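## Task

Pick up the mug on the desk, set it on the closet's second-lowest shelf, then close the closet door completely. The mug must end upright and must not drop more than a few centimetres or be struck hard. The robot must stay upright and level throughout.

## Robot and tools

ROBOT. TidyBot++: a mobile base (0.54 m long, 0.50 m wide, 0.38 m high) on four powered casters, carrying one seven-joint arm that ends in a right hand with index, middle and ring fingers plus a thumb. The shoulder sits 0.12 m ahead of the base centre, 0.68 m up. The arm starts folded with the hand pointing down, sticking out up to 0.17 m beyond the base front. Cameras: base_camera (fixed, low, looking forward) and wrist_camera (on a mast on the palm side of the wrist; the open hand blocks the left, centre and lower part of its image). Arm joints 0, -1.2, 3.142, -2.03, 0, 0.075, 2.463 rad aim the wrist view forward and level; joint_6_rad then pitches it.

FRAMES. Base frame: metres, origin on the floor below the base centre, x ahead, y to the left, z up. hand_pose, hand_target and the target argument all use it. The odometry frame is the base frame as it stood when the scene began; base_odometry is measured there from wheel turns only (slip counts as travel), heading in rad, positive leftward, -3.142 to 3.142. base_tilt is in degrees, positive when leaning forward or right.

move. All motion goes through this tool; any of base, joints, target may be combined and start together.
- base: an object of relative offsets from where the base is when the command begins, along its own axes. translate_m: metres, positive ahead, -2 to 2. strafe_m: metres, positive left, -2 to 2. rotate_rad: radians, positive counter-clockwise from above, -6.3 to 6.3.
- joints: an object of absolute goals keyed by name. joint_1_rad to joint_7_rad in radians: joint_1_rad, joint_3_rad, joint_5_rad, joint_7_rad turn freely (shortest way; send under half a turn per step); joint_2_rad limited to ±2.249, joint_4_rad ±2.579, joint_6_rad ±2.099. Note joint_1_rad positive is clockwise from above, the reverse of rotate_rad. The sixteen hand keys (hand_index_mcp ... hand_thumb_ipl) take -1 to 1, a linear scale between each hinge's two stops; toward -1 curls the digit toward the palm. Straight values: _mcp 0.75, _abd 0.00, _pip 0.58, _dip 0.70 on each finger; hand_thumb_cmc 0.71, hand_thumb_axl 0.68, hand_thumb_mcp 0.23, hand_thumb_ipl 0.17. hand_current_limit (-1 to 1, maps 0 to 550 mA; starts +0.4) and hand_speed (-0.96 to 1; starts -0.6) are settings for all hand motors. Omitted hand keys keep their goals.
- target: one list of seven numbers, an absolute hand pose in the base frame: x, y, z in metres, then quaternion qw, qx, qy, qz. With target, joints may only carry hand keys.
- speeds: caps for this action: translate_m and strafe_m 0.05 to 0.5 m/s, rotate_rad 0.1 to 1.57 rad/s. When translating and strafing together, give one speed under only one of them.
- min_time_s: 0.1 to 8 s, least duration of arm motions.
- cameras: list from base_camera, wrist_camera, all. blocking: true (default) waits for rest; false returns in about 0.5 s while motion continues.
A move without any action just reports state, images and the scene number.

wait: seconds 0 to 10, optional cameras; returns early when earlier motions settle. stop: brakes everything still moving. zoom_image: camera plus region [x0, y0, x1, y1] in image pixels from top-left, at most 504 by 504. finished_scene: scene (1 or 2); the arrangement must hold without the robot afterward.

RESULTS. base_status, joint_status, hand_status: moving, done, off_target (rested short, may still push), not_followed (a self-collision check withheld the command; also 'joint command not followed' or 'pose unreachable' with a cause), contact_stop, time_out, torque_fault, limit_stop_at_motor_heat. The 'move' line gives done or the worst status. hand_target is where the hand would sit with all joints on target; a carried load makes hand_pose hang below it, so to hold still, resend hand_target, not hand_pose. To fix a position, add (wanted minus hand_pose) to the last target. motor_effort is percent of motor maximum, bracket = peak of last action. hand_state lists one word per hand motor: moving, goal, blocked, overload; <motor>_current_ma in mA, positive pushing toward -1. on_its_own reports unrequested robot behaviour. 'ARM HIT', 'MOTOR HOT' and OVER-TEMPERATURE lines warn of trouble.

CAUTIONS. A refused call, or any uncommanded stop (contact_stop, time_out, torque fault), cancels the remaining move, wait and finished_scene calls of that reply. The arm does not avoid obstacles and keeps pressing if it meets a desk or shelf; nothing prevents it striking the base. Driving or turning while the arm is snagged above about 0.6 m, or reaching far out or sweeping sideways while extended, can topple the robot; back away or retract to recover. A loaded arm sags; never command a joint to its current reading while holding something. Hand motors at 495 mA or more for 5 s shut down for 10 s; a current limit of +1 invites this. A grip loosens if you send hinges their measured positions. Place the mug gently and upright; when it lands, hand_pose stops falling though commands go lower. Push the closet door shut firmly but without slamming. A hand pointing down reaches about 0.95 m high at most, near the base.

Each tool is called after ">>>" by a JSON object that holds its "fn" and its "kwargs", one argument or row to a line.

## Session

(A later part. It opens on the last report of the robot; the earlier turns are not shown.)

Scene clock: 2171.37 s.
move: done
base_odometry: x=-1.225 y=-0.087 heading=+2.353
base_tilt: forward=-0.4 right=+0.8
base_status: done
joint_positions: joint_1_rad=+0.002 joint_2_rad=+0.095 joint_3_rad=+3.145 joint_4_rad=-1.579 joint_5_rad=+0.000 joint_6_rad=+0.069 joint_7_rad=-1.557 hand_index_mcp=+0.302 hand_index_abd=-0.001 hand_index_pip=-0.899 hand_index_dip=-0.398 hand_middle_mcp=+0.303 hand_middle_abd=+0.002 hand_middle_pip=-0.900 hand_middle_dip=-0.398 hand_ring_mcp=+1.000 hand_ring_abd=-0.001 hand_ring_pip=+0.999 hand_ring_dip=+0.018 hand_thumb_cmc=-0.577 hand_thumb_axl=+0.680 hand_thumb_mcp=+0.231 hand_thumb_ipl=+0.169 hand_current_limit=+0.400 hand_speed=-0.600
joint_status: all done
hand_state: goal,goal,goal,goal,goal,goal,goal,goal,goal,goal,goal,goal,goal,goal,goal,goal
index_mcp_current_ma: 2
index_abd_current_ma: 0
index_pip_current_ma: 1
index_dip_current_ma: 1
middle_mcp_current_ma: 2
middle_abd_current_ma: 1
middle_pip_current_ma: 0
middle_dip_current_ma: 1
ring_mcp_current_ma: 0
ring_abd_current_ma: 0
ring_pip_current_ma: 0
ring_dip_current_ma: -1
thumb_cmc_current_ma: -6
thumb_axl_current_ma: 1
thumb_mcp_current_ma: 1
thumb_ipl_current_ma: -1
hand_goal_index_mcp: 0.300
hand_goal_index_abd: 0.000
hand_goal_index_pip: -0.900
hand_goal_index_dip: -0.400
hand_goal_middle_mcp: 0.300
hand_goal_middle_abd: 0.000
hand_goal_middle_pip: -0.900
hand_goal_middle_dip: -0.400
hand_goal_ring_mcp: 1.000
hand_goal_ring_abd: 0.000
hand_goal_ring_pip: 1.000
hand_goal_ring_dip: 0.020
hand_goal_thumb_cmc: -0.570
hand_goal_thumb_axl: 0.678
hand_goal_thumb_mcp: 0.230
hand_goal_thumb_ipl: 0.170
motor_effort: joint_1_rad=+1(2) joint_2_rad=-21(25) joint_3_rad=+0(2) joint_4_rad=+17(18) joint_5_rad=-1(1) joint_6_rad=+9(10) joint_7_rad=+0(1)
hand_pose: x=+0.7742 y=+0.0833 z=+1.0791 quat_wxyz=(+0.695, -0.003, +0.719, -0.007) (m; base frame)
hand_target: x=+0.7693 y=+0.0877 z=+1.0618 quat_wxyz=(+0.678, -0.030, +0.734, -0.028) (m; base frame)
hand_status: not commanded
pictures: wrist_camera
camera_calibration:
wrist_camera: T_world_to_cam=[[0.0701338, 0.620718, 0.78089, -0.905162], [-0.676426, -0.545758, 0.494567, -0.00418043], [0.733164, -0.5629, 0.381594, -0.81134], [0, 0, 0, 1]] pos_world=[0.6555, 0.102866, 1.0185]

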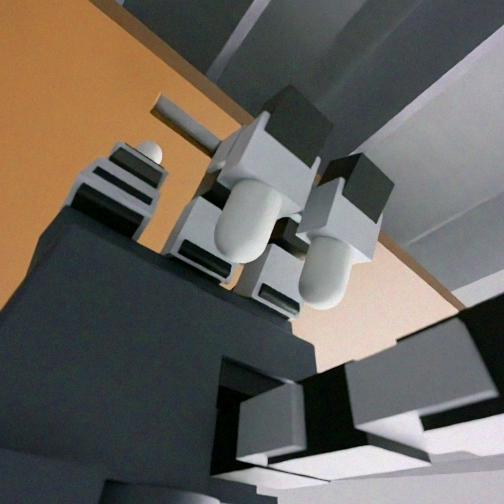

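>>> {"fn": "move", "kwargs": {
  "joints": {"joint_4_rad": -1.53},
  "base": {"translate_m": 0.02, "strafe_m": 0.014},
  "speeds": {"translate_m": 0.06},
  "cameras": ["wrist_camera"]
}}

>>> {"fn": "zoom_image", "kwargs": {
  "camera": "wrist_camera",
  "region": [80, 80, 240, 240]
}}

Scene clock: 2193.77 s.
move: done
base_odometry: x=-1.249 y=-0.082 heading=+2.353
base_tilt: forward=-0.5 right=+0.8
base_status: done
joint_positions: joint_1_rad=+0.002 joint_2_rad=+0.095 joint_3_rad=+3.145 joint_4_rad=-1.546 joint_5_rad=+0.000 joint_6_rad=+0.068 joint_7_rad=-1.557 hand_index_mcp=+0.302 hand_index_abd=-0.001 hand_index_pip=-0.899 hand_index_dip=-0.398 hand_middle_mcp=+0.302 hand_middle_abd=+0.002 hand_middle_pip=-0.900 hand_middle_dip=-0.398 hand_ring_mcp=+1.000 hand_ring_abd=-0.001 hand_ring_pip=+0.999 hand_ring_dip=+0.018 hand_thumb_cmc=-0.577 hand_thumb_axl=+0.680 hand_thumb_mcp=+0.231 hand_thumb_ipl=+0.169 hand_current_limit=+0.400 hand_speed=-0.600
joint_status: all done
hand_state: goal,goal,goal,goal,goal,goal,goal,goal,goal,goal,goal,goal,goal,goal,goal,goal
index_mcp_current_ma: 1
index_abd_current_ma: 0
index_pip_current_ma: 1
index_dip_current_ma: 1
middle_mcp_current_ma: 1
middle_abd_current_ma: 1
middle_pip_current_ma: 0
middle_dip_current_ma: 1
ring_mcp_current_ma: 0
ring_abd_current_ma: 0
ring_pip_current_ma: 0
ring_dip_current_ma: -1
thumb_cmc_current_ma: -6
thumb_axl_current_ma: 1
thumb_mcp_current_ma: 1
thumb_ipl_current_ma: -1
hand_goal_index_mcp: 0.300
hand_goal_index_abd: 0.000
hand_goal_index_pip: -0.900
hand_goal_index_dip: -0.400
hand_goal_middle_mcp: 0.300
hand_goal_middle_abd: 0.000
hand_goal_middle_pip: -0.900
hand_goal_middle_dip: -0.400
hand_goal_ring_mcp: 1.000
hand_goal_ring_abd: 0.000
hand_goal_ring_pip: 1.000
hand_goal_ring_dip: 0.020
hand_goal_thumb_cmc: -0.570
hand_goal_thumb_axl: 0.678
hand_goal_thumb_mcp: 0.230
hand_goal_thumb_ipl: 0.170
motor_effort: joint_1_rad=+0(2) joint_2_rad=-21(23) joint_3_rad=+0(2) joint_4_rad=+17(18) joint_5_rad=-1(1) joint_6_rad=+9(10) joint_7_rad=+0(1)
hand_pose: x=+0.7746 y=+0.0832 z=+1.0991 quat_wxyz=(+0.706, -0.003, +0.708, -0.007) (m; base frame)
hand_target: x=+0.7706 y=+0.0877 z=+1.0956 quat_wxyz=(+0.698, -0.029, +0.715, -0.028) (m; base frame)
hand_status: not commanded
pictures: wrist_camera
camera_calibration:
wrist_camera: T_world_to_cam=[[0.0453954, 0.620882, 0.782589, -0.903488], [-0.691862, -0.545558, 0.472962, 0.021754], [0.720601, -0.562914, 0.404799, -0.835052], [0, 0, 0, 1]] pos_world=[0.657805, 0.102765, 1.0348]

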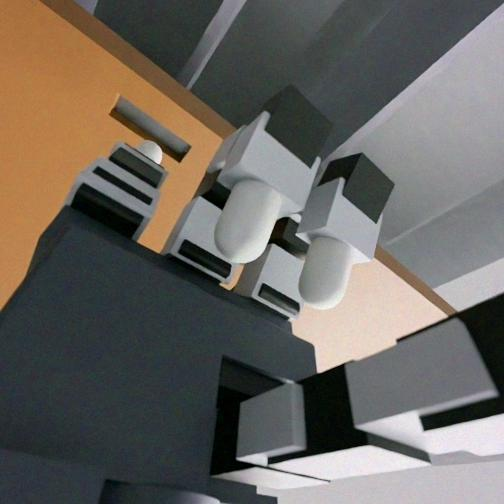

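Scaled by 3.150 from the camera's 504x504 image, which has a finer 720x720 frame.

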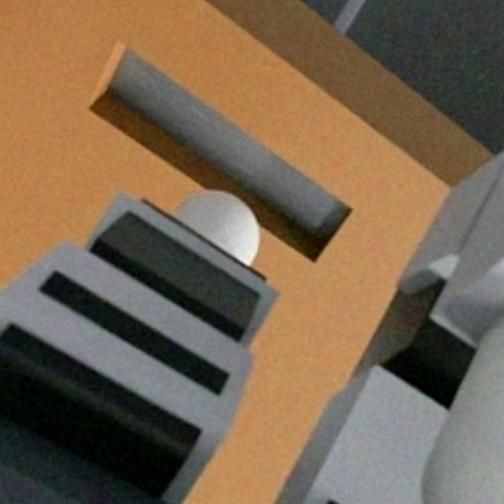

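>>> {"fn": "move", "kwargs": {
  "base": {"translate_m": 0.018},
  "speeds": {"translate_m": 0.06},
  "cameras": ["wrist_camera"]
}}

>>> {"fn": "zoom_image", "kwargs": {
  "camera": "wrist_camera",
  "region": [80, 80, 200, 200]
}}

Scene clock: 2208.97 s.
move: done
base_odometry: x=-1.262 y=-0.070 heading=+2.353
base_tilt: forward=-0.4 right=+0.8
base_status: done
joint_positions: joint_1_rad=+0.002 joint_2_rad=+0.095 joint_3_rad=+3.145 joint_4_rad=-1.546 joint_5_rad=+0.000 joint_6_rad=+0.067 joint_7_rad=-1.557 hand_index_mcp=+0.302 hand_index_abd=-0.001 hand_index_pip=-0.899 hand_index_dip=-0.398 hand_middle_mcp=+0.302 hand_middle_abd=+0.002 hand_middle_pip=-0.900 hand_middle_dip=-0.398 hand_ring_mcp=+1.000 hand_ring_abd=-0.001 hand_ring_pip=+0.999 hand_ring_dip=+0.018 hand_thumb_cmc=-0.577 hand_thumb_axl=+0.680 hand_thumb_mcp=+0.231 hand_thumb_ipl=+0.169 hand_current_limit=+0.400 hand_speed=-0.600
joint_status: not commanded
hand_state: goal,goal,goal,goal,goal,goal,goal,goal,goal,goal,goal,goal,goal,goal,goal,goal
index_mcp_current_ma: 1
index_abd_current_ma: 0
index_pip_current_ma: 1
index_dip_current_ma: 1
middle_mcp_current_ma: 1
middle_abd_current_ma: 1
middle_pip_current_ma: 0
middle_dip_current_ma: 1
ring_mcp_current_ma: 0
ring_abd_current_ma: 0
ring_pip_current_ma: 0
ring_dip_current_ma: -1
thumb_cmc_current_ma: -6
thumb_axl_current_ma: 1
thumb_mcp_current_ma: 1
thumb_ipl_current_ma: -1
hand_goal_index_mcp: 0.300
hand_goal_index_abd: 0.000
hand_goal_index_pip: -0.900
hand_goal_index_dip: -0.400
hand_goal_middle_mcp: 0.300
hand_goal_middle_abd: 0.000
hand_goal_middle_pip: -0.900
hand_goal_middle_dip: -0.400
hand_goal_ring_mcp: 1.000
hand_goal_ring_abd: 0.000
hand_goal_ring_pip: 1.000
hand_goal_ring_dip: 0.020
hand_goal_thumb_cmc: -0.570
hand_goal_thumb_axl: 0.678
hand_goal_thumb_mcp: 0.230
hand_goal_thumb_ipl: 0.170
motor_effort: joint_1_rad=+0(2) joint_2_rad=-21(24) joint_3_rad=+0(2) joint_4_rad=+17(18) joint_5_rad=-1(1) joint_6_rad=+9(10) joint_7_rad=+0(1)
hand_pose: x=+0.7744 y=+0.0833 z=+1.0992 quat_wxyz=(+0.706, -0.003, +0.708, -0.007) (m; base frame)
hand_target: x=+0.7706 y=+0.0877 z=+1.0956 quat_wxyz=(+0.698, -0.029, +0.715, -0.028) (m; base frame)
hand_status: not commanded
pictures: wrist_camera
camera_calibration:
wrist_camera: T_world_to_cam=[[0.0453511, 0.620848, 0.782618, -0.903617], [-0.691865, -0.545598, 0.472913, 0.0216799], [0.720602, -0.562913, 0.404799, -0.834893], [0, 0, 0, 1]] pos_world=[0.657605, 0.102865, 1.0349]

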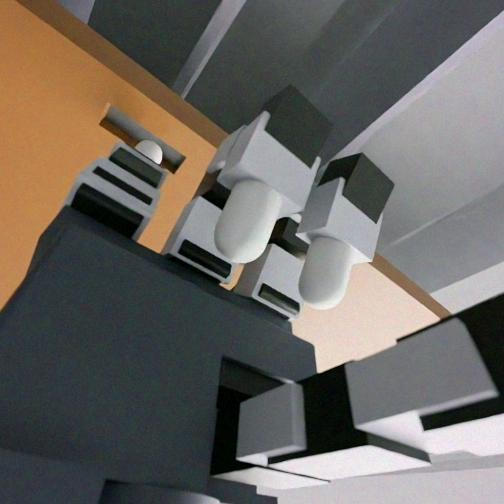

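Scaled by 4.200 from the camera's 504x504 image, which has a finer 720x720 frame.

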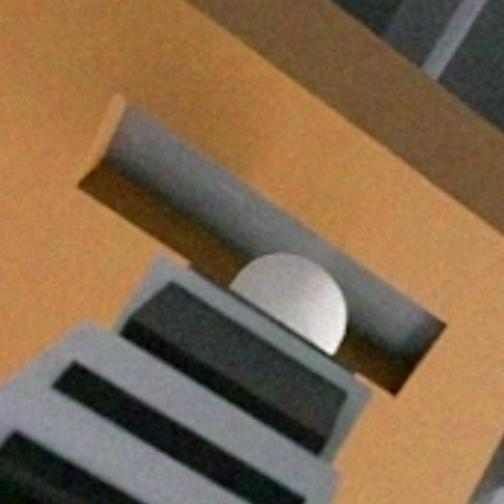

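>>> {"fn": "move", "kwargs": {
  "base": {"translate_m": 0.008, "strafe_m": -0.004},
  "speeds": {"translate_m": 0.06},
  "cameras": ["wrist_camera"]
}}

>>> {"fn": "zoom_image", "kwargs": {
  "camera": "wrist_camera",
  "region": [80, 80, 200, 200]
}}

Scene clock: 2229.17 s.
move: done
base_odometry: x=-1.265 y=-0.061 heading=+2.354
base_tilt: forward=-0.4 right=+0.8
base_status: done
joint_positions: joint_1_rad=+0.002 joint_2_rad=+0.095 joint_3_rad=+3.145 joint_4_rad=-1.546 joint_5_rad=+0.000 joint_6_rad=+0.067 joint_7_rad=-1.557 hand_index_mcp=+0.302 hand_index_abd=-0.001 hand_index_pip=-0.899 hand_index_dip=-0.398 hand_middle_mcp=+0.302 hand_middle_abd=+0.002 hand_middle_pip=-0.900 hand_middle_dip=-0.398 hand_ring_mcp=+1.000 hand_ring_abd=-0.001 hand_ring_pip=+0.999 hand_ring_dip=+0.018 hand_thumb_cmc=-0.577 hand_thumb_axl=+0.680 hand_thumb_mcp=+0.231 hand_thumb_ipl=+0.169 hand_current_limit=+0.400 hand_speed=-0.600
joint_status: not commanded
hand_state: goal,goal,goal,goal,goal,goal,goal,goal,goal,goal,goal,goal,goal,goal,goal,goal
index_mcp_current_ma: 1
index_abd_current_ma: 0
index_pip_current_ma: 1
index_dip_current_ma: 1
middle_mcp_current_ma: 1
middle_abd_current_ma: 1
middle_pip_current_ma: 0
middle_dip_current_ma: 1
ring_mcp_current_ma: 0
ring_abd_current_ma: 0
ring_pip_current_ma: 0
ring_dip_current_ma: -1
thumb_cmc_current_ma: -6
thumb_axl_current_ma: 1
thumb_mcp_current_ma: 1
thumb_ipl_current_ma: -1
hand_goal_index_mcp: 0.300
hand_goal_index_abd: 0.000
hand_goal_index_pip: -0.900
hand_goal_index_dip: -0.400
hand_goal_middle_mcp: 0.300
hand_goal_middle_abd: 0.000
hand_goal_middle_pip: -0.900
hand_goal_middle_dip: -0.400
hand_goal_ring_mcp: 1.000
hand_goal_ring_abd: 0.000
hand_goal_ring_pip: 1.000
hand_goal_ring_dip: 0.020
hand_goal_thumb_cmc: -0.570
hand_goal_thumb_axl: 0.678
hand_goal_thumb_mcp: 0.230
hand_goal_thumb_ipl: 0.170
motor_effort: joint_1_rad=+0(3) joint_2_rad=-21(23) joint_3_rad=-1(3) joint_4_rad=+17(17) joint_5_rad=-1(1) joint_6_rad=+9(9) joint_7_rad=+0(1)
hand_pose: x=+0.7746 y=+0.0836 z=+1.0989 quat_wxyz=(+0.706, -0.003, +0.708, -0.007) (m; base frame)
hand_target: x=+0.7706 y=+0.0877 z=+1.0956 quat_wxyz=(+0.698, -0.029, +0.715, -0.028) (m; base frame)
hand_status: not commanded
pictures: wrist_camera
camera_calibration:
wrist_camera: T_world_to_cam=[[0.0454449, 0.620874, 0.782592, -0.903627], [-0.691318, -0.545965, 0.473288, 0.021245], [0.72112, -0.562529, 0.40441, -0.834749], [0, 0, 0, 1]] pos_world=[0.657706, 0.103067, 1.0347]

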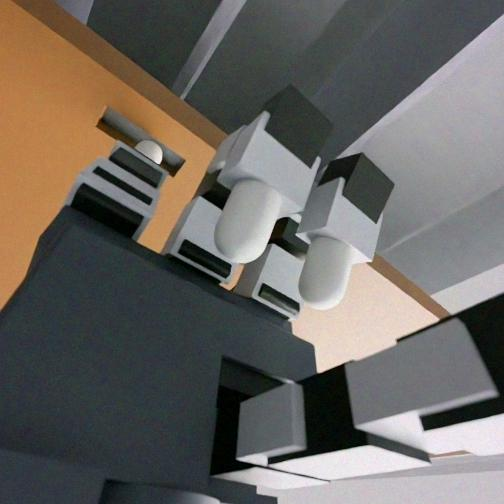

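Scaled by 4.200 from the camera's 504x504 image, which has a finer 720x720 frame.

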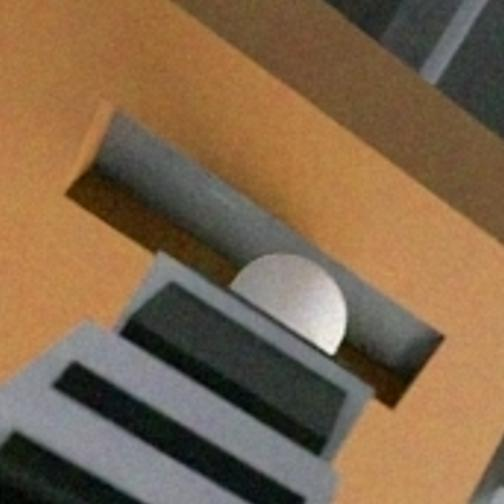

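>>> {"fn": "move", "kwargs": {
  "base": {"translate_m": 0.007, "strafe_m": -0.004},
  "speeds": {"translate_m": 0.06},
  "cameras": ["wrist_camera"]
}}

>>> {"fn": "zoom_image", "kwargs": {
  "camera": "wrist_camera",
  "region": [80, 80, 200, 200]
}}

Scene clock: 2235.43 s.
move: done
base_odometry: x=-1.267 y=-0.053 heading=+2.354
base_tilt: forward=-0.4 right=+0.8
base_status: done
joint_positions: joint_1_rad=+0.002 joint_2_rad=+0.095 joint_3_rad=+3.145 joint_4_rad=-1.546 joint_5_rad=+0.000 joint_6_rad=+0.067 joint_7_rad=-1.557 hand_index_mcp=+0.302 hand_index_abd=-0.001 hand_index_pip=-0.899 hand_index_dip=-0.398 hand_middle_mcp=+0.302 hand_middle_abd=+0.002 hand_middle_pip=-0.900 hand_middle_dip=-0.398 hand_ring_mcp=+1.000 hand_ring_abd=-0.001 hand_ring_pip=+0.999 hand_ring_dip=+0.018 hand_thumb_cmc=-0.577 hand_thumb_axl=+0.680 hand_thumb_mcp=+0.231 hand_thumb_ipl=+0.169 hand_current_limit=+0.400 hand_speed=-0.600
joint_status: not commanded
hand_state: goal,goal,goal,goal,goal,goal,goal,goal,goal,goal,goal,goal,goal,goal,goal,goal
index_mcp_current_ma: 1
index_abd_current_ma: 0
index_pip_current_ma: 1
index_dip_current_ma: 1
middle_mcp_current_ma: 1
middle_abd_current_ma: 1
middle_pip_current_ma: 0
middle_dip_current_ma: 1
ring_mcp_current_ma: 0
ring_abd_current_ma: 0
ring_pip_current_ma: 0
ring_dip_current_ma: -1
thumb_cmc_current_ma: -6
thumb_axl_current_ma: 1
thumb_mcp_current_ma: 1
thumb_ipl_current_ma: -1
hand_goal_index_mcp: 0.300
hand_goal_index_abd: 0.000
hand_goal_index_pip: -0.900
hand_goal_index_dip: -0.400
hand_goal_middle_mcp: 0.300
hand_goal_middle_abd: 0.000
hand_goal_middle_pip: -0.900
hand_goal_middle_dip: -0.400
hand_goal_ring_mcp: 1.000
hand_goal_ring_abd: 0.000
hand_goal_ring_pip: 1.000
hand_goal_ring_dip: 0.020
hand_goal_thumb_cmc: -0.570
hand_goal_thumb_axl: 0.678
hand_goal_thumb_mcp: 0.230
hand_goal_thumb_ipl: 0.170
motor_effort: joint_1_rad=+0(2) joint_2_rad=-21(24) joint_3_rad=-1(2) joint_4_rad=+17(17) joint_5_rad=-1(1) joint_6_rad=+9(10) joint_7_rad=-1(1)
hand_pose: x=+0.7746 y=+0.0838 z=+1.0988 quat_wxyz=(+0.706, -0.004, +0.708, -0.007) (m; base frame)
hand_target: x=+0.7706 y=+0.0877 z=+1.0956 quat_wxyz=(+0.698, -0.029, +0.715, -0.028) (m; base frame)
hand_status: not commanded
pictures: wrist_camera
camera_calibration:
wrist_camera: T_world_to_cam=[[0.0453771, 0.620887, 0.782585, -0.903623], [-0.691057, -0.546192, 0.473408, 0.0211311], [0.721375, -0.562293, 0.404284, -0.834657], [0, 0, 0, 1]] pos_world=[0.657707, 0.103268, 1.0346]

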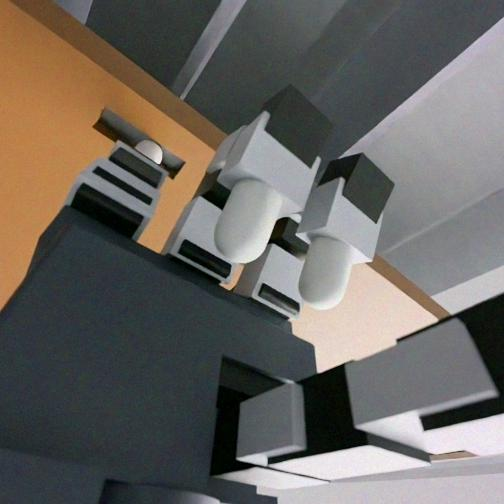

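Scaled by 4.200 from the camera's 504x504 image, which has a finer 720x720 frame.

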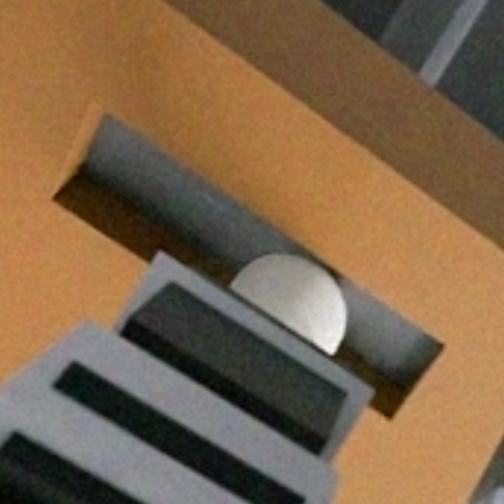

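>>> {"fn": "move", "kwargs": {
  "base": {"translate_m": 0.008, "strafe_m": -0.004},
  "speeds": {"translate_m": 0.06},
  "cameras": ["wrist_camera"]
}}

>>> {"fn": "zoom_image", "kwargs": {
  "camera": "wrist_camera",
  "region": [80, 80, 200, 200]
}}

Scene clock: 2241.93 s.
move: done
base_odometry: x=-1.270 y=-0.045 heading=+2.355
base_tilt: forward=-0.5 right=+0.8
base_status: done
joint_positions: joint_1_rad=+0.000 joint_2_rad=+0.090 joint_3_rad=+3.143 joint_4_rad=-1.546 joint_5_rad=+0.000 joint_6_rad=+0.061 joint_7_rad=-1.557 hand_index_mcp=+0.302 hand_index_abd=-0.001 hand_index_pip=-0.899 hand_index_dip=-0.398 hand_middle_mcp=+0.302 hand_middle_abd=+0.002 hand_middle_pip=-0.900 hand_middle_dip=-0.398 hand_ring_mcp=+0.999 hand_ring_abd=-0.008 hand_ring_pip=+1.000 hand_ring_dip=+0.015 hand_thumb_cmc=-0.577 hand_thumb_axl=+0.680 hand_thumb_mcp=+0.231 hand_thumb_ipl=+0.169 hand_current_limit=+0.400 hand_speed=-0.600
joint_status: not commanded
hand_state: goal,goal,goal,goal,goal,goal,goal,goal,goal,goal,goal,goal,goal,goal,goal,goal
index_mcp_current_ma: 1
index_abd_current_ma: 0
index_pip_current_ma: 1
index_dip_current_ma: 1
middle_mcp_current_ma: 1
middle_abd_current_ma: 1
middle_pip_current_ma: 0
middle_dip_current_ma: 1
ring_mcp_current_ma: -1
ring_abd_current_ma: -6
ring_pip_current_ma: 0
ring_dip_current_ma: -4
thumb_cmc_current_ma: -6
thumb_axl_current_ma: 1
thumb_mcp_current_ma: 1
thumb_ipl_current_ma: -1
hand_goal_index_mcp: 0.300
hand_goal_index_abd: 0.000
hand_goal_index_pip: -0.900
hand_goal_index_dip: -0.400
hand_goal_middle_mcp: 0.300
hand_goal_middle_abd: 0.000
hand_goal_middle_pip: -0.900
hand_goal_middle_dip: -0.400
hand_goal_ring_mcp: 1.000
hand_goal_ring_abd: 0.000
hand_goal_ring_pip: 1.000
hand_goal_ring_dip: 0.020
hand_goal_thumb_cmc: -0.570
hand_goal_thumb_axl: 0.678
hand_goal_thumb_mcp: 0.230
hand_goal_thumb_ipl: 0.170
motor_effort: joint_1_rad=+1(3) joint_2_rad=-21(22) joint_3_rad=+0(2) joint_4_rad=+17(19) joint_5_rad=+0(1) joint_6_rad=+9(11) joint_7_rad=+0(1)
hand_pose: x=+0.7723 y=+0.0858 z=+1.1003 quat_wxyz=(+0.705, -0.005, +0.709, -0.006) (m; base frame)
hand_target: x=+0.7706 y=+0.0877 z=+1.0956 quat_wxyz=(+0.698, -0.029, +0.715, -0.028) (m; base frame)
hand_status: not commanded
pictures: wrist_camera
camera_calibration:
wrist_camera: T_world_to_cam=[[0.0442912, 0.620897, 0.78264, -0.905171], [-0.688813, -0.54844, 0.474079, 0.0177273], [0.723585, -0.56009, 0.403391, -0.833371], [0, 0, 0, 1]] pos_world=[0.655317, 0.104977, 1.03619]

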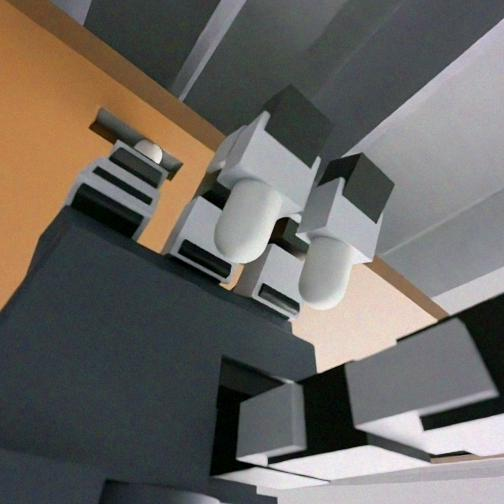

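Scaled by 4.200 from the camera's 504x504 image, which has a finer 720x720 frame.

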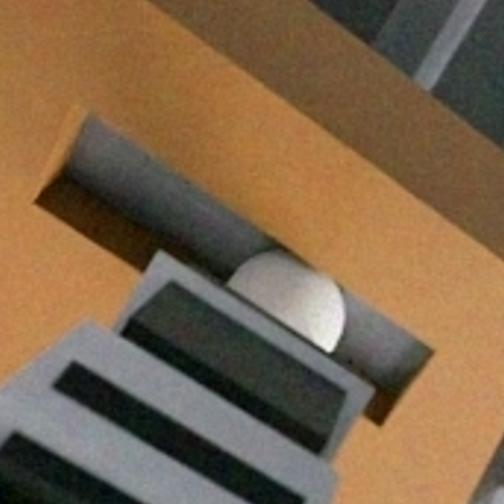

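>>> {"fn": "move", "kwargs": {
  "base": {"translate_m": -0.003},
  "speeds": {"translate_m": 0.05}
}}

>>> {"fn": "move", "kwargs": {
  "base": {"strafe_m": 0.08},
  "speeds": {"strafe_m": 0.05},
  "cameras": ["wrist_camera"]
}}

>>> {"fn": "zoom_image", "kwargs": {
  "camera": "wrist_camera",
  "region": [80, 80, 200, 200]
}}

Scene clock: 2257.30 s.
move: done
base_odometry: x=-1.268 y=-0.047 heading=+2.355
base_tilt: forward=-0.4 right=+0.8
base_status: done
joint_positions: joint_1_rad=+0.000 joint_2_rad=+0.091 joint_3_rad=+3.143 joint_4_rad=-1.546 joint_5_rad=+0.000 joint_6_rad=+0.061 joint_7_rad=-1.557 hand_index_mcp=+0.302 hand_index_abd=-0.001 hand_index_pip=-0.899 hand_index_dip=-0.398 hand_middle_mcp=+0.302 hand_middle_abd=+0.002 hand_middle_pip=-0.900 hand_middle_dip=-0.398 hand_ring_mcp=+0.999 hand_ring_abd=-0.007 hand_ring_pip=+1.000 hand_ring_dip=+0.017 hand_thumb_cmc=-0.577 hand_thumb_axl=+0.680 hand_thumb_mcp=+0.231 hand_thumb_ipl=+0.169 hand_current_limit=+0.400 hand_speed=-0.600
joint_status: not commanded
hand_state: goal,goal,goal,goal,goal,goal,goal,goal,goal,goal,goal,goal,goal,goal,goal,goal
index_mcp_current_ma: 1
index_abd_current_ma: 0
index_pip_current_ma: 1
index_dip_current_ma: 1
middle_mcp_current_ma: 1
middle_abd_current_ma: 1
middle_pip_current_ma: 0
middle_dip_current_ma: 1
ring_mcp_current_ma: 0
ring_abd_current_ma: -5
ring_pip_current_ma: 0
ring_dip_current_ma: -2
thumb_cmc_current_ma: -6
thumb_axl_current_ma: 1
thumb_mcp_current_ma: 1
thumb_ipl_current_ma: -1
hand_goal_index_mcp: 0.300
hand_goal_index_abd: 0.000
hand_goal_index_pip: -0.900
hand_goal_index_dip: -0.400
hand_goal_middle_mcp: 0.300
hand_goal_middle_abd: 0.000
hand_goal_middle_pip: -0.900
hand_goal_middle_dip: -0.400
hand_goal_ring_mcp: 1.000
hand_goal_ring_abd: 0.000
hand_goal_ring_pip: 1.000
hand_goal_ring_dip: 0.020
hand_goal_thumb_cmc: -0.570
hand_goal_thumb_axl: 0.678
hand_goal_thumb_mcp: 0.230
hand_goal_thumb_ipl: 0.170
motor_effort: joint_1_rad=+1(3) joint_2_rad=-21(25) joint_3_rad=+0(2) joint_4_rad=+17(18) joint_5_rad=+0(1) joint_6_rad=+8(10) joint_7_rad=+0(1)
hand_pose: x=+0.7726 y=+0.0859 z=+1.0998 quat_wxyz=(+0.705, -0.005, +0.709, -0.006) (m; base frame)
hand_target: x=+0.7706 y=+0.0877 z=+1.0956 quat_wxyz=(+0.698, -0.029, +0.715, -0.028) (m; base frame)
hand_status: not commanded
pictures: none

Scene clock: 2259.50 s.
move: done
base_odometry: x=-1.325 y=-0.104 heading=+2.355
base_tilt: forward=-0.5 right=+0.8
base_status: done
joint_positions: joint_1_rad=+0.033 joint_2_rad=+0.091 joint_3_rad=+3.174 joint_4_rad=-1.546 joint_5_rad=+0.000 joint_6_rad=+0.061 joint_7_rad=-1.557 hand_index_mcp=+0.301 hand_index_abd=-0.001 hand_index_pip=-0.899 hand_index_dip=-0.398 hand_middle_mcp=+0.302 hand_middle_abd=+0.002 hand_middle_pip=-0.900 hand_middle_dip=-0.398 hand_ring_mcp=+1.001 hand_ring_abd=-0.007 hand_ring_pip=+1.000 hand_ring_dip=+0.069 hand_thumb_cmc=-0.577 hand_thumb_axl=+0.680 hand_thumb_mcp=+0.231 hand_thumb_ipl=+0.169 hand_current_limit=+0.400 hand_speed=-0.600
joint_status: not commanded
hand_state: goal,goal,goal,goal,goal,goal,goal,goal,goal,goal,goal,blocked,goal,goal,goal,goal
index_mcp_current_ma: 1
index_abd_current_ma: 0
index_pip_current_ma: 1
index_dip_current_ma: 1
middle_mcp_current_ma: 1
middle_abd_current_ma: 1
middle_pip_current_ma: 0
middle_dip_current_ma: 1
ring_mcp_current_ma: 0
ring_abd_current_ma: -5
ring_pip_current_ma: 0
ring_dip_current_ma: 103
thumb_cmc_current_ma: -6
thumb_axl_current_ma: 1
thumb_mcp_current_ma: 1
thumb_ipl_current_ma: -1
hand_goal_index_mcp: 0.300
hand_goal_index_abd: 0.000
hand_goal_index_pip: -0.900
hand_goal_index_dip: -0.400
hand_goal_middle_mcp: 0.300
hand_goal_middle_abd: 0.000
hand_goal_middle_pip: -0.900
hand_goal_middle_dip: -0.400
hand_goal_ring_mcp: 1.000
hand_goal_ring_abd: 0.000
hand_goal_ring_pip: 1.000
hand_goal_ring_dip: 0.020
hand_goal_thumb_cmc: -0.570
hand_goal_thumb_axl: 0.678
hand_goal_thumb_mcp: 0.230
hand_goal_thumb_ipl: 0.170
motor_effort: joint_1_rad=-4(8) joint_2_rad=-20(23) joint_3_rad=-4(9) joint_4_rad=+17(18) joint_5_rad=+0(1) joint_6_rad=+10(10) joint_7_rad=-1(2)
hand_pose: x=+0.7773 y=+0.0446 z=+1.0995 quat_wxyz=(+0.705, +0.017, +0.709, -0.029) (m; base frame)
hand_target: x=+0.7706 y=+0.0877 z=+1.0956 quat_wxyz=(+0.698, -0.029, +0.715, -0.028) (m; base frame)
hand_status: not commanded
pictures: wrist_camera
camera_calibration:
wrist_camera: T_world_to_cam=[[0.0851196, 0.618936, 0.780815, -0.908717], [-0.722311, -0.50146, 0.476239, 0.02046], [0.68631, -0.604529, 0.404381, -0.829918], [0, 0, 0, 1]] pos_world=[0.661709, 0.0709886, 1.0354]

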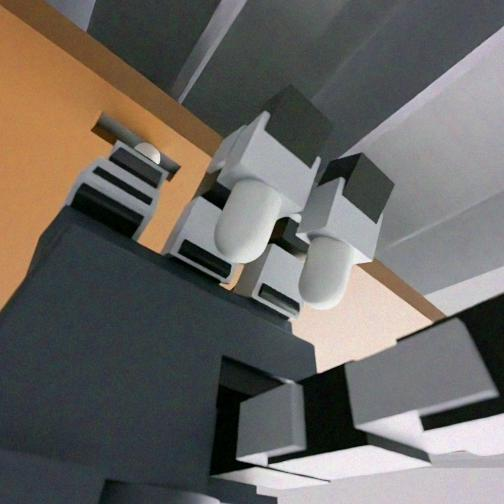

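Scaled by 4.200 from the camera's 504x504 image, which has a finer 720x720 frame.

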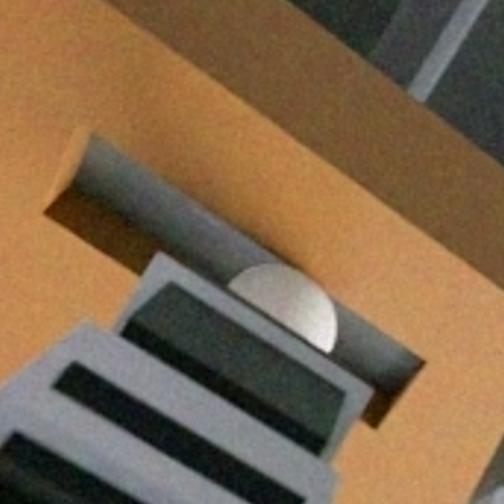

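>>> {"fn": "move", "kwargs": {
  "base": {"strafe_m": 0.2},
  "speeds": {"strafe_m": 0.08},
  "cameras": ["wrist_camera"]
}}

Scene clock: 2269.17 s.
move: done
base_odometry: x=-1.467 y=-0.245 heading=+2.355
base_tilt: forward=-0.5 right=+0.8
base_status: done
joint_positions: joint_1_rad=-0.005 joint_2_rad=+0.090 joint_3_rad=+3.137 joint_4_rad=-1.546 joint_5_rad=+0.000 joint_6_rad=+0.059 joint_7_rad=-1.557 hand_index_mcp=+0.301 hand_index_abd=-0.001 hand_index_pip=-0.899 hand_index_dip=-0.398 hand_middle_mcp=+0.302 hand_middle_abd=+0.002 hand_middle_pip=-0.900 hand_middle_dip=-0.398 hand_ring_mcp=+1.000 hand_ring_abd=-0.010 hand_ring_pip=+1.000 hand_ring_dip=+0.023 hand_thumb_cmc=-0.577 hand_thumb_axl=+0.680 hand_thumb_mcp=+0.231 hand_thumb_ipl=+0.169 hand_current_limit=+0.400 hand_speed=-0.600
joint_status: not commanded
hand_state: goal,goal,goal,goal,goal,goal,goal,goal,goal,goal,goal,goal,goal,goal,goal,goal
index_mcp_current_ma: 1
index_abd_current_ma: 0
index_pip_current_ma: 1
index_dip_current_ma: 1
middle_mcp_current_ma: 1
middle_abd_current_ma: 1
middle_pip_current_ma: 0
middle_dip_current_ma: 1
ring_mcp_current_ma: 0
ring_abd_current_ma: -8
ring_pip_current_ma: 0
ring_dip_current_ma: 2
thumb_cmc_current_ma: -6
thumb_axl_current_ma: 1
thumb_mcp_current_ma: 1
thumb_ipl_current_ma: -1
hand_goal_index_mcp: 0.300
hand_goal_index_abd: 0.000
hand_goal_index_pip: -0.900
hand_goal_index_dip: -0.400
hand_goal_middle_mcp: 0.300
hand_goal_middle_abd: 0.000
hand_goal_middle_pip: -0.900
hand_goal_middle_dip: -0.400
hand_goal_ring_mcp: 1.000
hand_goal_ring_abd: 0.000
hand_goal_ring_pip: 1.000
hand_goal_ring_dip: 0.020
hand_goal_thumb_cmc: -0.570
hand_goal_thumb_axl: 0.678
hand_goal_thumb_mcp: 0.230
hand_goal_thumb_ipl: 0.170
motor_effort: joint_1_rad=+1(11) joint_2_rad=-21(22) joint_3_rad=+0(10) joint_4_rad=+17(18) joint_5_rad=+0(2) joint_6_rad=+8(11) joint_7_rad=+0(2)
hand_pose: x=+0.7710 y=+0.0928 z=+1.1006 quat_wxyz=(+0.705, -0.008, +0.709, -0.001) (m; base frame)
hand_target: x=+0.7706 y=+0.0877 z=+1.0956 quat_wxyz=(+0.698, -0.029, +0.715, -0.028) (m; base frame)
hand_status: not commanded
pictures: wrist_camera
camera_calibration:
wrist_camera: T_world_to_cam=[[0.0378863, 0.62092, 0.782958, -0.905054], [-0.682453, -0.556262, 0.474163, 0.0161706], [0.729947, -0.552296, 0.402674, -0.833522], [0, 0, 0, 1]] pos_world=[0.653751, 0.110611, 1.03659]

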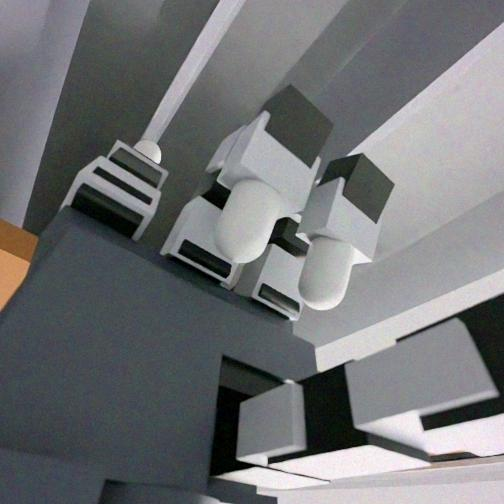

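>>> {"fn": "move", "kwargs": {
  "base": {"translate_m": -0.04},
  "speeds": {"translate_m": 0.1}
}}

>>> {"fn": "move", "kwargs": {
  "base": {"strafe_m": -0.185},
  "joints": {"hand_ring_dip": -0.15, "joint_1_rad": -0.035},
  "speeds": {"strafe_m": 0.15},
  "cameras": ["wrist_camera"]
}}

>>> {"fn": "zoom_image", "kwargs": {
  "camera": "wrist_camera",
  "region": [80, 80, 200, 200]
}}

Scene clock: 2320.80 s.
move: done
base_odometry: x=-1.439 y=-0.274 heading=+2.355
base_tilt: forward=-0.5 right=+0.8
base_status: done
joint_positions: joint_1_rad=-0.005 joint_2_rad=+0.090 joint_3_rad=+3.137 joint_4_rad=-1.546 joint_5_rad=+0.000 joint_6_rad=+0.059 joint_7_rad=-1.557 hand_index_mcp=+0.301 hand_index_abd=-0.001 hand_index_pip=-0.899 hand_index_dip=-0.398 hand_middle_mcp=+0.302 hand_middle_abd=+0.002 hand_middle_pip=-0.900 hand_middle_dip=-0.398 hand_ring_mcp=+1.000 hand_ring_abd=-0.009 hand_ring_pip=+1.000 hand_ring_dip=+0.023 hand_thumb_cmc=-0.577 hand_thumb_axl=+0.680 hand_thumb_mcp=+0.231 hand_thumb_ipl=+0.169 hand_current_limit=+0.400 hand_speed=-0.600
joint_status: not commanded
hand_state: goal,goal,goal,goal,goal,goal,goal,goal,goal,goal,goal,goal,goal,goal,goal,goal
index_mcp_current_ma: 1
index_abd_current_ma: 0
index_pip_current_ma: 1
index_dip_current_ma: 1
middle_mcp_current_ma: 1
middle_abd_current_ma: 1
middle_pip_current_ma: 0
middle_dip_current_ma: 1
ring_mcp_current_ma: 0
ring_abd_current_ma: -8
ring_pip_current_ma: 0
ring_dip_current_ma: 2
thumb_cmc_current_ma: -6
thumb_axl_current_ma: 1
thumb_mcp_current_ma: 1
thumb_ipl_current_ma: -1
hand_goal_index_mcp: 0.300
hand_goal_index_abd: 0.000
hand_goal_index_pip: -0.900
hand_goal_index_dip: -0.400
hand_goal_middle_mcp: 0.300
hand_goal_middle_abd: 0.000
hand_goal_middle_pip: -0.900
hand_goal_middle_dip: -0.400
hand_goal_ring_mcp: 1.000
hand_goal_ring_abd: 0.000
hand_goal_ring_pip: 1.000
hand_goal_ring_dip: 0.020
hand_goal_thumb_cmc: -0.570
hand_goal_thumb_axl: 0.678
hand_goal_thumb_mcp: 0.230
hand_goal_thumb_ipl: 0.170
motor_effort: joint_1_rad=+1(2) joint_2_rad=-22(24) joint_3_rad=+0(1) joint_4_rad=+17(17) joint_5_rad=-1(1) joint_6_rad=+9(10) joint_7_rad=-1(1)
hand_pose: x=+0.7712 y=+0.0927 z=+1.1003 quat_wxyz=(+0.705, -0.008, +0.709, -0.002) (m; base frame)
hand_target: x=+0.7706 y=+0.0877 z=+1.0956 quat_wxyz=(+0.698, -0.029, +0.715, -0.028) (m; base frame)
hand_status: not commanded
pictures: none

Scene clock: 2322.63 s.
move: done
base_odometry: x=-1.307 y=-0.143 heading=+2.355
base_tilt: forward=-0.4 right=+0.8
base_status: done
joint_positions: joint_1_rad=-0.032 joint_2_rad=+0.090 joint_3_rad=+3.141 joint_4_rad=-1.546 joint_5_rad=+0.000 joint_6_rad=+0.059 joint_7_rad=-1.557 hand_index_mcp=+0.301 hand_index_abd=-0.001 hand_index_pip=-0.899 hand_index_dip=-0.398 hand_middle_mcp=+0.301 hand_middle_abd=+0.002 hand_middle_pip=-0.900 hand_middle_dip=-0.398 hand_ring_mcp=+1.000 hand_ring_abd=-0.009 hand_ring_pip=+1.000 hand_ring_dip=-0.147 hand_thumb_cmc=-0.577 hand_thumb_axl=+0.680 hand_thumb_mcp=+0.231 hand_thumb_ipl=+0.169 hand_current_limit=+0.400 hand_speed=-0.600
joint_status: all done
hand_state: goal,goal,goal,goal,goal,goal,goal,goal,goal,goal,goal,goal,goal,goal,goal,goal
index_mcp_current_ma: 1
index_abd_current_ma: 0
index_pip_current_ma: 1
index_dip_current_ma: 1
middle_mcp_current_ma: 1
middle_abd_current_ma: 1
middle_pip_current_ma: 0
middle_dip_current_ma: 1
ring_mcp_current_ma: 0
ring_abd_current_ma: -8
ring_pip_current_ma: 0
ring_dip_current_ma: 2
thumb_cmc_current_ma: -6
thumb_axl_current_ma: 1
thumb_mcp_current_ma: 1
thumb_ipl_current_ma: -1
hand_goal_index_mcp: 0.300
hand_goal_index_abd: 0.000
hand_goal_index_pip: -0.900
hand_goal_index_dip: -0.400
hand_goal_middle_mcp: 0.300
hand_goal_middle_abd: 0.000
hand_goal_middle_pip: -0.900
hand_goal_middle_dip: -0.400
hand_goal_ring_mcp: 1.000
hand_goal_ring_abd: 0.000
hand_goal_ring_pip: 1.000
hand_goal_ring_dip: -0.150
hand_goal_thumb_cmc: -0.570
hand_goal_thumb_axl: 0.678
hand_goal_thumb_mcp: 0.230
hand_goal_thumb_ipl: 0.170
motor_effort: joint_1_rad=+1(3) joint_2_rad=-21(22) joint_3_rad=-1(2) joint_4_rad=+17(17) joint_5_rad=+0(1) joint_6_rad=+9(10) joint_7_rad=-1(1)
hand_pose: x=+0.7689 y=+0.1082 z=+1.1003 quat_wxyz=(+0.705, -0.017, +0.709, +0.007) (m; base frame)
hand_target: x=+0.7671 y=+0.1104 z=+1.0956 quat_wxyz=(+0.698, -0.041, +0.714, -0.016) (m; base frame)
hand_status: not commanded
pictures: wrist_camera
camera_calibration:
wrist_camera: T_world_to_cam=[[0.0235878, 0.621909, 0.782734, -0.903171], [-0.669039, -0.57196, 0.474603, 0.0143805], [0.742853, -0.534875, 0.40259, -0.835021], [0, 0, 0, 1]] pos_world=[0.651223, 0.123283, 1.03629]

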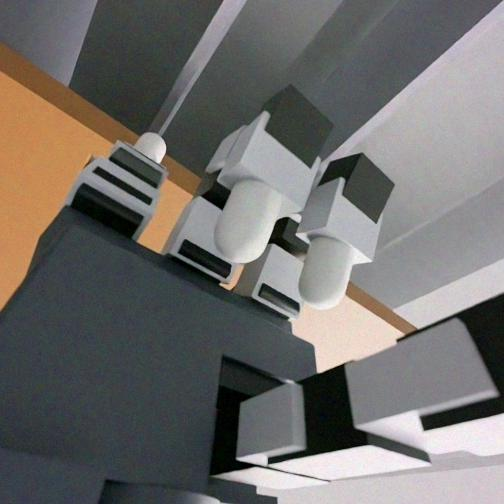

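Scaled by 4.200 from the camera's 504x504 image, which has a finer 720x720 frame.

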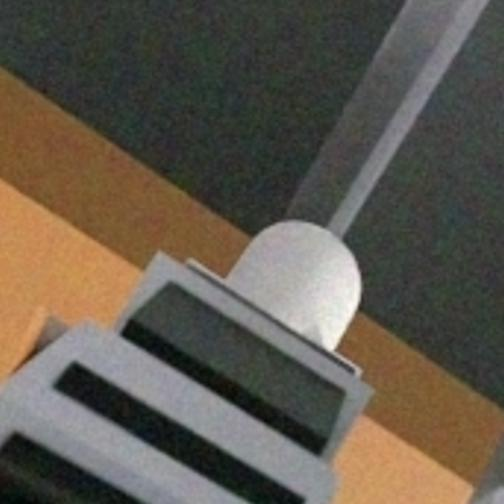

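>>> {"fn": "move", "kwargs": {
  "base": {"strafe_m": -0.064, "translate_m": 0.005},
  "speeds": {"strafe_m": 0.1},
  "cameras": ["wrist_camera"]
}}

>>> {"fn": "zoom_image", "kwargs": {
  "camera": "wrist_camera",
  "region": [80, 80, 200, 200]
}}

Scene clock: 2334.63 s.
move: done
base_odometry: x=-1.265 y=-0.094 heading=+2.354
base_tilt: forward=-0.4 right=+0.9
base_status: done
joint_positions: joint_1_rad=-0.033 joint_2_rad=+0.090 joint_3_rad=+3.142 joint_4_rad=-1.546 joint_5_rad=+0.000 joint_6_rad=+0.059 joint_7_rad=-1.557 hand_index_mcp=+0.301 hand_index_abd=-0.001 hand_index_pip=-0.899 hand_index_dip=-0.398 hand_middle_mcp=+0.301 hand_middle_abd=+0.002 hand_middle_pip=-0.900 hand_middle_dip=-0.398 hand_ring_mcp=+1.000 hand_ring_abd=-0.009 hand_ring_pip=+1.000 hand_ring_dip=-0.147 hand_thumb_cmc=-0.577 hand_thumb_axl=+0.680 hand_thumb_mcp=+0.231 hand_thumb_ipl=+0.169 hand_current_limit=+0.400 hand_speed=-0.600
joint_status: not commanded
hand_state: goal,goal,goal,goal,goal,goal,goal,goal,goal,goal,goal,goal,goal,goal,goal,goal
index_mcp_current_ma: 1
index_abd_current_ma: 0
index_pip_current_ma: 1
index_dip_current_ma: 1
middle_mcp_current_ma: 1
middle_abd_current_ma: 1
middle_pip_current_ma: 0
middle_dip_current_ma: 1
ring_mcp_current_ma: 0
ring_abd_current_ma: -8
ring_pip_current_ma: 0
ring_dip_current_ma: 2
thumb_cmc_current_ma: -6
thumb_axl_current_ma: 1
thumb_mcp_current_ma: 1
thumb_ipl_current_ma: -1
hand_goal_index_mcp: 0.300
hand_goal_index_abd: 0.000
hand_goal_index_pip: -0.900
hand_goal_index_dip: -0.400
hand_goal_middle_mcp: 0.300
hand_goal_middle_abd: 0.000
hand_goal_middle_pip: -0.900
hand_goal_middle_dip: -0.400
hand_goal_ring_mcp: 1.000
hand_goal_ring_abd: 0.000
hand_goal_ring_pip: 1.000
hand_goal_ring_dip: -0.150
hand_goal_thumb_cmc: -0.570
hand_goal_thumb_axl: 0.678
hand_goal_thumb_mcp: 0.230
hand_goal_thumb_ipl: 0.170
motor_effort: joint_1_rad=+1(3) joint_2_rad=-21(22) joint_3_rad=-1(2) joint_4_rad=+17(17) joint_5_rad=-1(1) joint_6_rad=+9(10) joint_7_rad=+0(1)
hand_pose: x=+0.7689 y=+0.1083 z=+1.1003 quat_wxyz=(+0.705, -0.017, +0.709, +0.007) (m; base frame)
hand_target: x=+0.7671 y=+0.1104 z=+1.0956 quat_wxyz=(+0.698, -0.041, +0.714, -0.016) (m; base frame)
hand_status: not commanded
pictures: wrist_camera
camera_calibration:
wrist_camera: T_world_to_cam=[[0.0235931, 0.621988, 0.782671, -0.903181], [-0.668945, -0.571977, 0.474715, 0.0142636], [0.742937, -0.534764, 0.402581, -0.835027], [0, 0, 0, 1]] pos_world=[0.651223, 0.123384, 1.03629]

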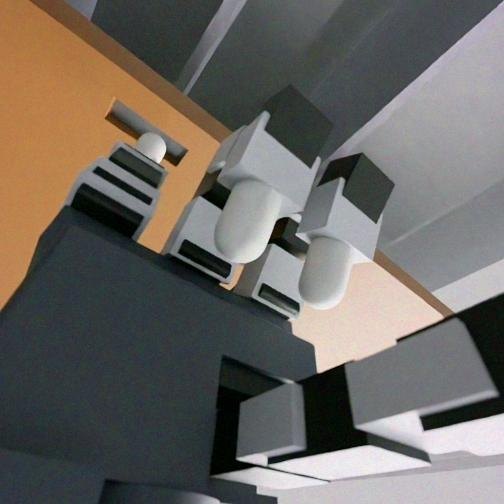

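Scaled by 4.200 from the camera's 504x504 image, which has a finer 720x720 frame.

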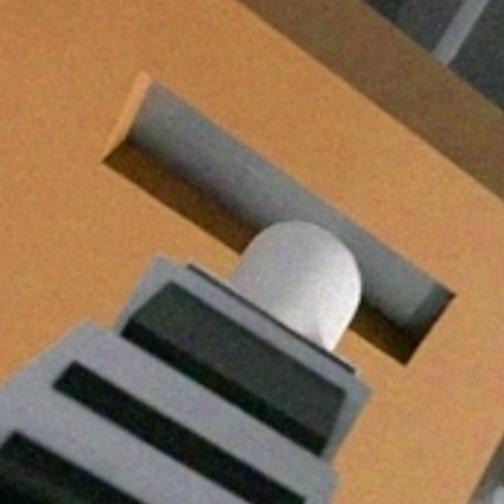

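>>> {"fn": "move", "kwargs": {
  "cameras": ["wrist_camera"]
}}

>>> {"fn": "zoom_image", "kwargs": {
  "camera": "wrist_camera",
  "region": [80, 80, 200, 200]
}}

Scene clock: 2388.67 s.
base_odometry: x=-1.265 y=-0.094 heading=+2.354
base_tilt: forward=-0.5 right=+0.8
base_status: done
joint_positions: joint_1_rad=-0.033 joint_2_rad=+0.090 joint_3_rad=+3.142 joint_4_rad=-1.546 joint_5_rad=+0.000 joint_6_rad=+0.059 joint_7_rad=-1.557 hand_index_mcp=+0.301 hand_index_abd=-0.001 hand_index_pip=-0.899 hand_index_dip=-0.398 hand_middle_mcp=+0.301 hand_middle_abd=+0.002 hand_middle_pip=-0.900 hand_middle_dip=-0.398 hand_ring_mcp=+1.000 hand_ring_abd=-0.009 hand_ring_pip=+1.000 hand_ring_dip=-0.147 hand_thumb_cmc=-0.577 hand_thumb_axl=+0.680 hand_thumb_mcp=+0.231 hand_thumb_ipl=+0.169 hand_current_limit=+0.400 hand_speed=-0.600
joint_status: not commanded
hand_state: goal,goal,goal,goal,goal,goal,goal,goal,goal,goal,goal,goal,goal,goal,goal,goal
index_mcp_current_ma: 1
index_abd_current_ma: 0
index_pip_current_ma: 1
index_dip_current_ma: 1
middle_mcp_current_ma: 1
middle_abd_current_ma: 1
middle_pip_current_ma: 0
middle_dip_current_ma: 1
ring_mcp_current_ma: 0
ring_abd_current_ma: -8
ring_pip_current_ma: 0
ring_dip_current_ma: 2
thumb_cmc_current_ma: -6
thumb_axl_current_ma: 1
thumb_mcp_current_ma: 1
thumb_ipl_current_ma: -1
hand_goal_index_mcp: 0.300
hand_goal_index_abd: 0.000
hand_goal_index_pip: -0.900
hand_goal_index_dip: -0.400
hand_goal_middle_mcp: 0.300
hand_goal_middle_abd: 0.000
hand_goal_middle_pip: -0.900
hand_goal_middle_dip: -0.400
hand_goal_ring_mcp: 1.000
hand_goal_ring_abd: 0.000
hand_goal_ring_pip: 1.000
hand_goal_ring_dip: -0.150
hand_goal_thumb_cmc: -0.570
hand_goal_thumb_axl: 0.678
hand_goal_thumb_mcp: 0.230
hand_goal_thumb_ipl: 0.170
motor_effort: joint_1_rad=+1(3) joint_2_rad=-21(22) joint_3_rad=+0(2) joint_4_rad=+17(17) joint_5_rad=+0(1) joint_6_rad=+9(10) joint_7_rad=-1(1)
hand_pose: x=+0.7689 y=+0.1083 z=+1.1003 quat_wxyz=(+0.705, -0.017, +0.709, +0.007) (m; base frame)
hand_target: x=+0.7671 y=+0.1104 z=+1.0956 quat_wxyz=(+0.698, -0.041, +0.714, -0.016) (m; base frame)
hand_status: not commanded
pictures: wrist_camera
camera_calibration:
wrist_camera: T_world_to_cam=[[0.0235931, 0.621988, 0.782671, -0.903181], [-0.668945, -0.571977, 0.474715, 0.0142636], [0.742937, -0.534764, 0.402581, -0.835027], [0, 0, 0, 1]] pos_world=[0.651223, 0.123384, 1.03629]

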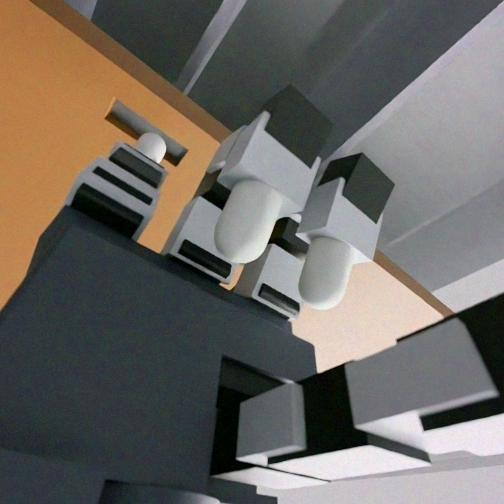

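Scaled by 4.200 from the camera's 504x504 image, which has a finer 720x720 frame.

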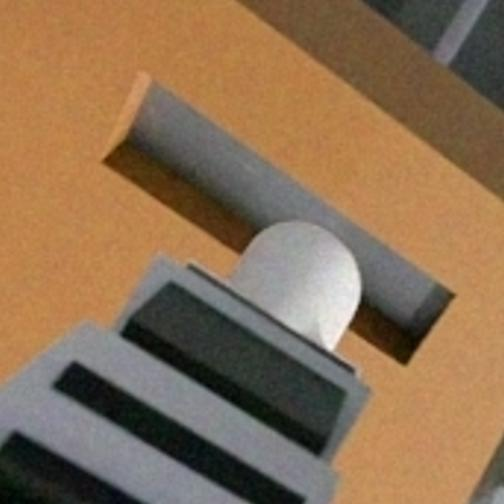

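>>> {"fn": "move", "kwargs": {
  "base": {"translate_m": 0.015},
  "speeds": {"translate_m": 0.05},
  "cameras": ["wrist_camera"]
}}

>>> {"fn": "zoom_image", "kwargs": {
  "camera": "wrist_camera",
  "region": [80, 80, 200, 200]
}}

Scene clock: 2393.73 s.
move: done
base_odometry: x=-1.276 y=-0.083 heading=+2.354
base_tilt: forward=-0.5 right=+0.8
base_status: done
joint_positions: joint_1_rad=-0.033 joint_2_rad=+0.091 joint_3_rad=+3.142 joint_4_rad=-1.546 joint_5_rad=+0.000 joint_6_rad=+0.059 joint_7_rad=-1.557 hand_index_mcp=+0.301 hand_index_abd=-0.001 hand_index_pip=-0.899 hand_index_dip=-0.398 hand_middle_mcp=+0.301 hand_middle_abd=+0.002 hand_middle_pip=-0.900 hand_middle_dip=-0.398 hand_ring_mcp=+1.000 hand_ring_abd=-0.009 hand_ring_pip=+1.000 hand_ring_dip=-0.147 hand_thumb_cmc=-0.577 hand_thumb_axl=+0.680 hand_thumb_mcp=+0.231 hand_thumb_ipl=+0.169 hand_current_limit=+0.400 hand_speed=-0.600
joint_status: not commanded
hand_state: goal,goal,goal,goal,goal,goal,goal,goal,goal,goal,goal,goal,goal,goal,goal,goal
index_mcp_current_ma: 1
index_abd_current_ma: 0
index_pip_current_ma: 1
index_dip_current_ma: 1
middle_mcp_current_ma: 1
middle_abd_current_ma: 1
middle_pip_current_ma: 0
middle_dip_current_ma: 1
ring_mcp_current_ma: 0
ring_abd_current_ma: -7
ring_pip_current_ma: 0
ring_dip_current_ma: 2
thumb_cmc_current_ma: -6
thumb_axl_current_ma: 1
thumb_mcp_current_ma: 1
thumb_ipl_current_ma: -1
hand_goal_index_mcp: 0.300
hand_goal_index_abd: 0.000
hand_goal_index_pip: -0.900
hand_goal_index_dip: -0.400
hand_goal_middle_mcp: 0.300
hand_goal_middle_abd: 0.000
hand_goal_middle_pip: -0.900
hand_goal_middle_dip: -0.400
hand_goal_ring_mcp: 1.000
hand_goal_ring_abd: 0.000
hand_goal_ring_pip: 1.000
hand_goal_ring_dip: -0.150
hand_goal_thumb_cmc: -0.570
hand_goal_thumb_axl: 0.678
hand_goal_thumb_mcp: 0.230
hand_goal_thumb_ipl: 0.170
motor_effort: joint_1_rad=+0(2) joint_2_rad=-21(24) joint_3_rad=-1(2) joint_4_rad=+17(18) joint_5_rad=-1(1) joint_6_rad=+9(10) joint_7_rad=+0(1)
hand_pose: x=+0.7691 y=+0.1083 z=+1.1000 quat_wxyz=(+0.705, -0.017, +0.709, +0.007) (m; base frame)
hand_target: x=+0.7671 y=+0.1104 z=+1.0956 quat_wxyz=(+0.698, -0.041, +0.714, -0.016) (m; base frame)
hand_status: not commanded
pictures: wrist_camera
camera_calibration:
wrist_camera: T_world_to_cam=[[0.0238158, 0.621996, 0.782658, -0.903099], [-0.668822, -0.571964, 0.474904, 0.0141569], [0.743041, -0.534769, 0.402383, -0.83501], [0, 0, 0, 1]] pos_world=[0.651423, 0.123283, 1.03609]

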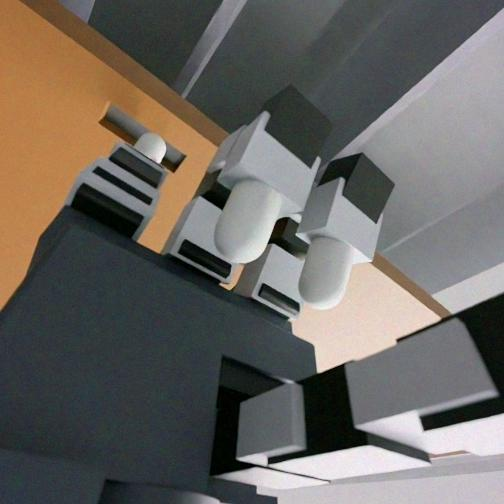

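Scaled by 4.200 from the camera's 504x504 image, which has a finer 720x720 frame.

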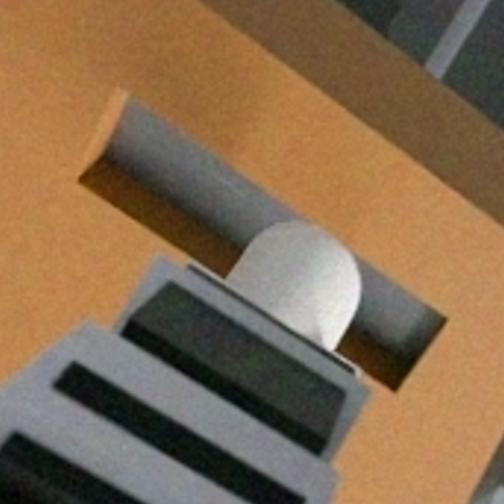

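>>> {"fn": "move", "kwargs": {
  "base": {"translate_m": 0.01},
  "speeds": {"translate_m": 0.05},
  "cameras": ["wrist_camera"]
}}

>>> {"fn": "zoom_image", "kwargs": {
  "camera": "wrist_camera",
  "region": [80, 80, 200, 200]
}}

Scene clock: 2407.77 s.
move: done
base_odometry: x=-1.283 y=-0.076 heading=+2.353
base_tilt: forward=-0.5 right=+0.9
base_status: done
joint_positions: joint_1_rad=-0.033 joint_2_rad=+0.091 joint_3_rad=+3.142 joint_4_rad=-1.546 joint_5_rad=+0.000 joint_6_rad=+0.059 joint_7_rad=-1.557 hand_index_mcp=+0.301 hand_index_abd=-0.001 hand_index_pip=-0.899 hand_index_dip=-0.398 hand_middle_mcp=+0.301 hand_middle_abd=+0.002 hand_middle_pip=-0.900 hand_middle_dip=-0.398 hand_ring_mcp=+1.000 hand_ring_abd=-0.005 hand_ring_pip=+1.000 hand_ring_dip=-0.153 hand_thumb_cmc=-0.577 hand_thumb_axl=+0.680 hand_thumb_mcp=+0.231 hand_thumb_ipl=+0.169 hand_current_limit=+0.400 hand_speed=-0.600
joint_status: not commanded
hand_state: goal,goal,goal,goal,goal,goal,goal,goal,goal,goal,goal,goal,goal,goal,goal,goal
index_mcp_current_ma: 1
index_abd_current_ma: 0
index_pip_current_ma: 1
index_dip_current_ma: 1
middle_mcp_current_ma: 1
middle_abd_current_ma: 1
middle_pip_current_ma: 0
middle_dip_current_ma: 1
ring_mcp_current_ma: 0
ring_abd_current_ma: -3
ring_pip_current_ma: 0
ring_dip_current_ma: -2
thumb_cmc_current_ma: -6
thumb_axl_current_ma: 1
thumb_mcp_current_ma: 1
thumb_ipl_current_ma: -1
hand_goal_index_mcp: 0.300
hand_goal_index_abd: 0.000
hand_goal_index_pip: -0.900
hand_goal_index_dip: -0.400
hand_goal_middle_mcp: 0.300
hand_goal_middle_abd: 0.000
hand_goal_middle_pip: -0.900
hand_goal_middle_dip: -0.400
hand_goal_ring_mcp: 1.000
hand_goal_ring_abd: 0.000
hand_goal_ring_pip: 1.000
hand_goal_ring_dip: -0.150
hand_goal_thumb_cmc: -0.570
hand_goal_thumb_axl: 0.678
hand_goal_thumb_mcp: 0.230
hand_goal_thumb_ipl: 0.170
motor_effort: joint_1_rad=+0(2) joint_2_rad=-21(23) joint_3_rad=+0(1) joint_4_rad=+17(17) joint_5_rad=-1(1) joint_6_rad=+9(9) joint_7_rad=-1(1)
hand_pose: x=+0.7692 y=+0.1083 z=+1.0999 quat_wxyz=(+0.705, -0.017, +0.709, +0.007) (m; base frame)
hand_target: x=+0.7671 y=+0.1104 z=+1.0956 quat_wxyz=(+0.698, -0.041, +0.714, -0.016) (m; base frame)
hand_status: not commanded
pictures: wrist_camera
camera_calibration:
wrist_camera: T_world_to_cam=[[0.0240354, 0.622004, 0.782645, -0.903215], [-0.668649, -0.571988, 0.47512, 0.0139962], [0.74319, -0.534734, 0.402154, -0.834855], [0, 0, 0, 1]] pos_world=[0.651523, 0.123384, 1.03599]

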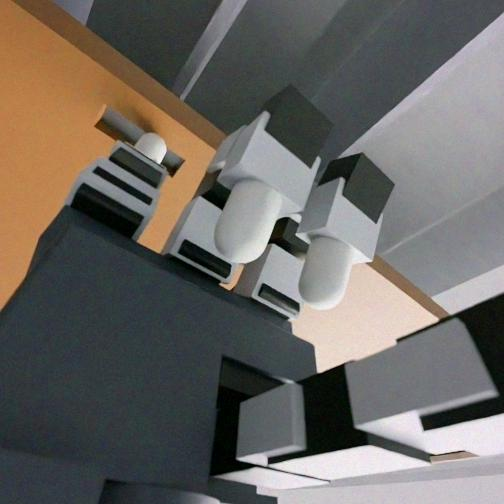

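Scaled by 4.200 from the camera's 504x504 image, which has a finer 720x720 frame.

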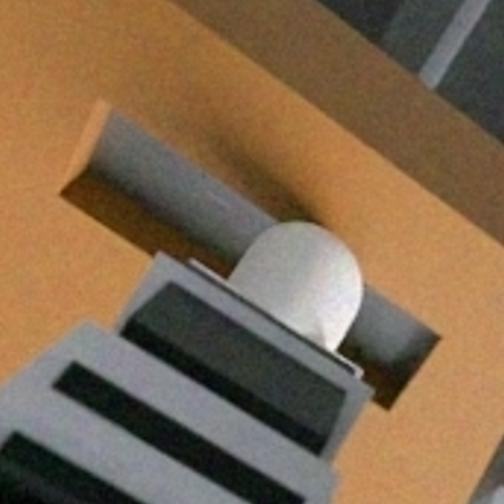

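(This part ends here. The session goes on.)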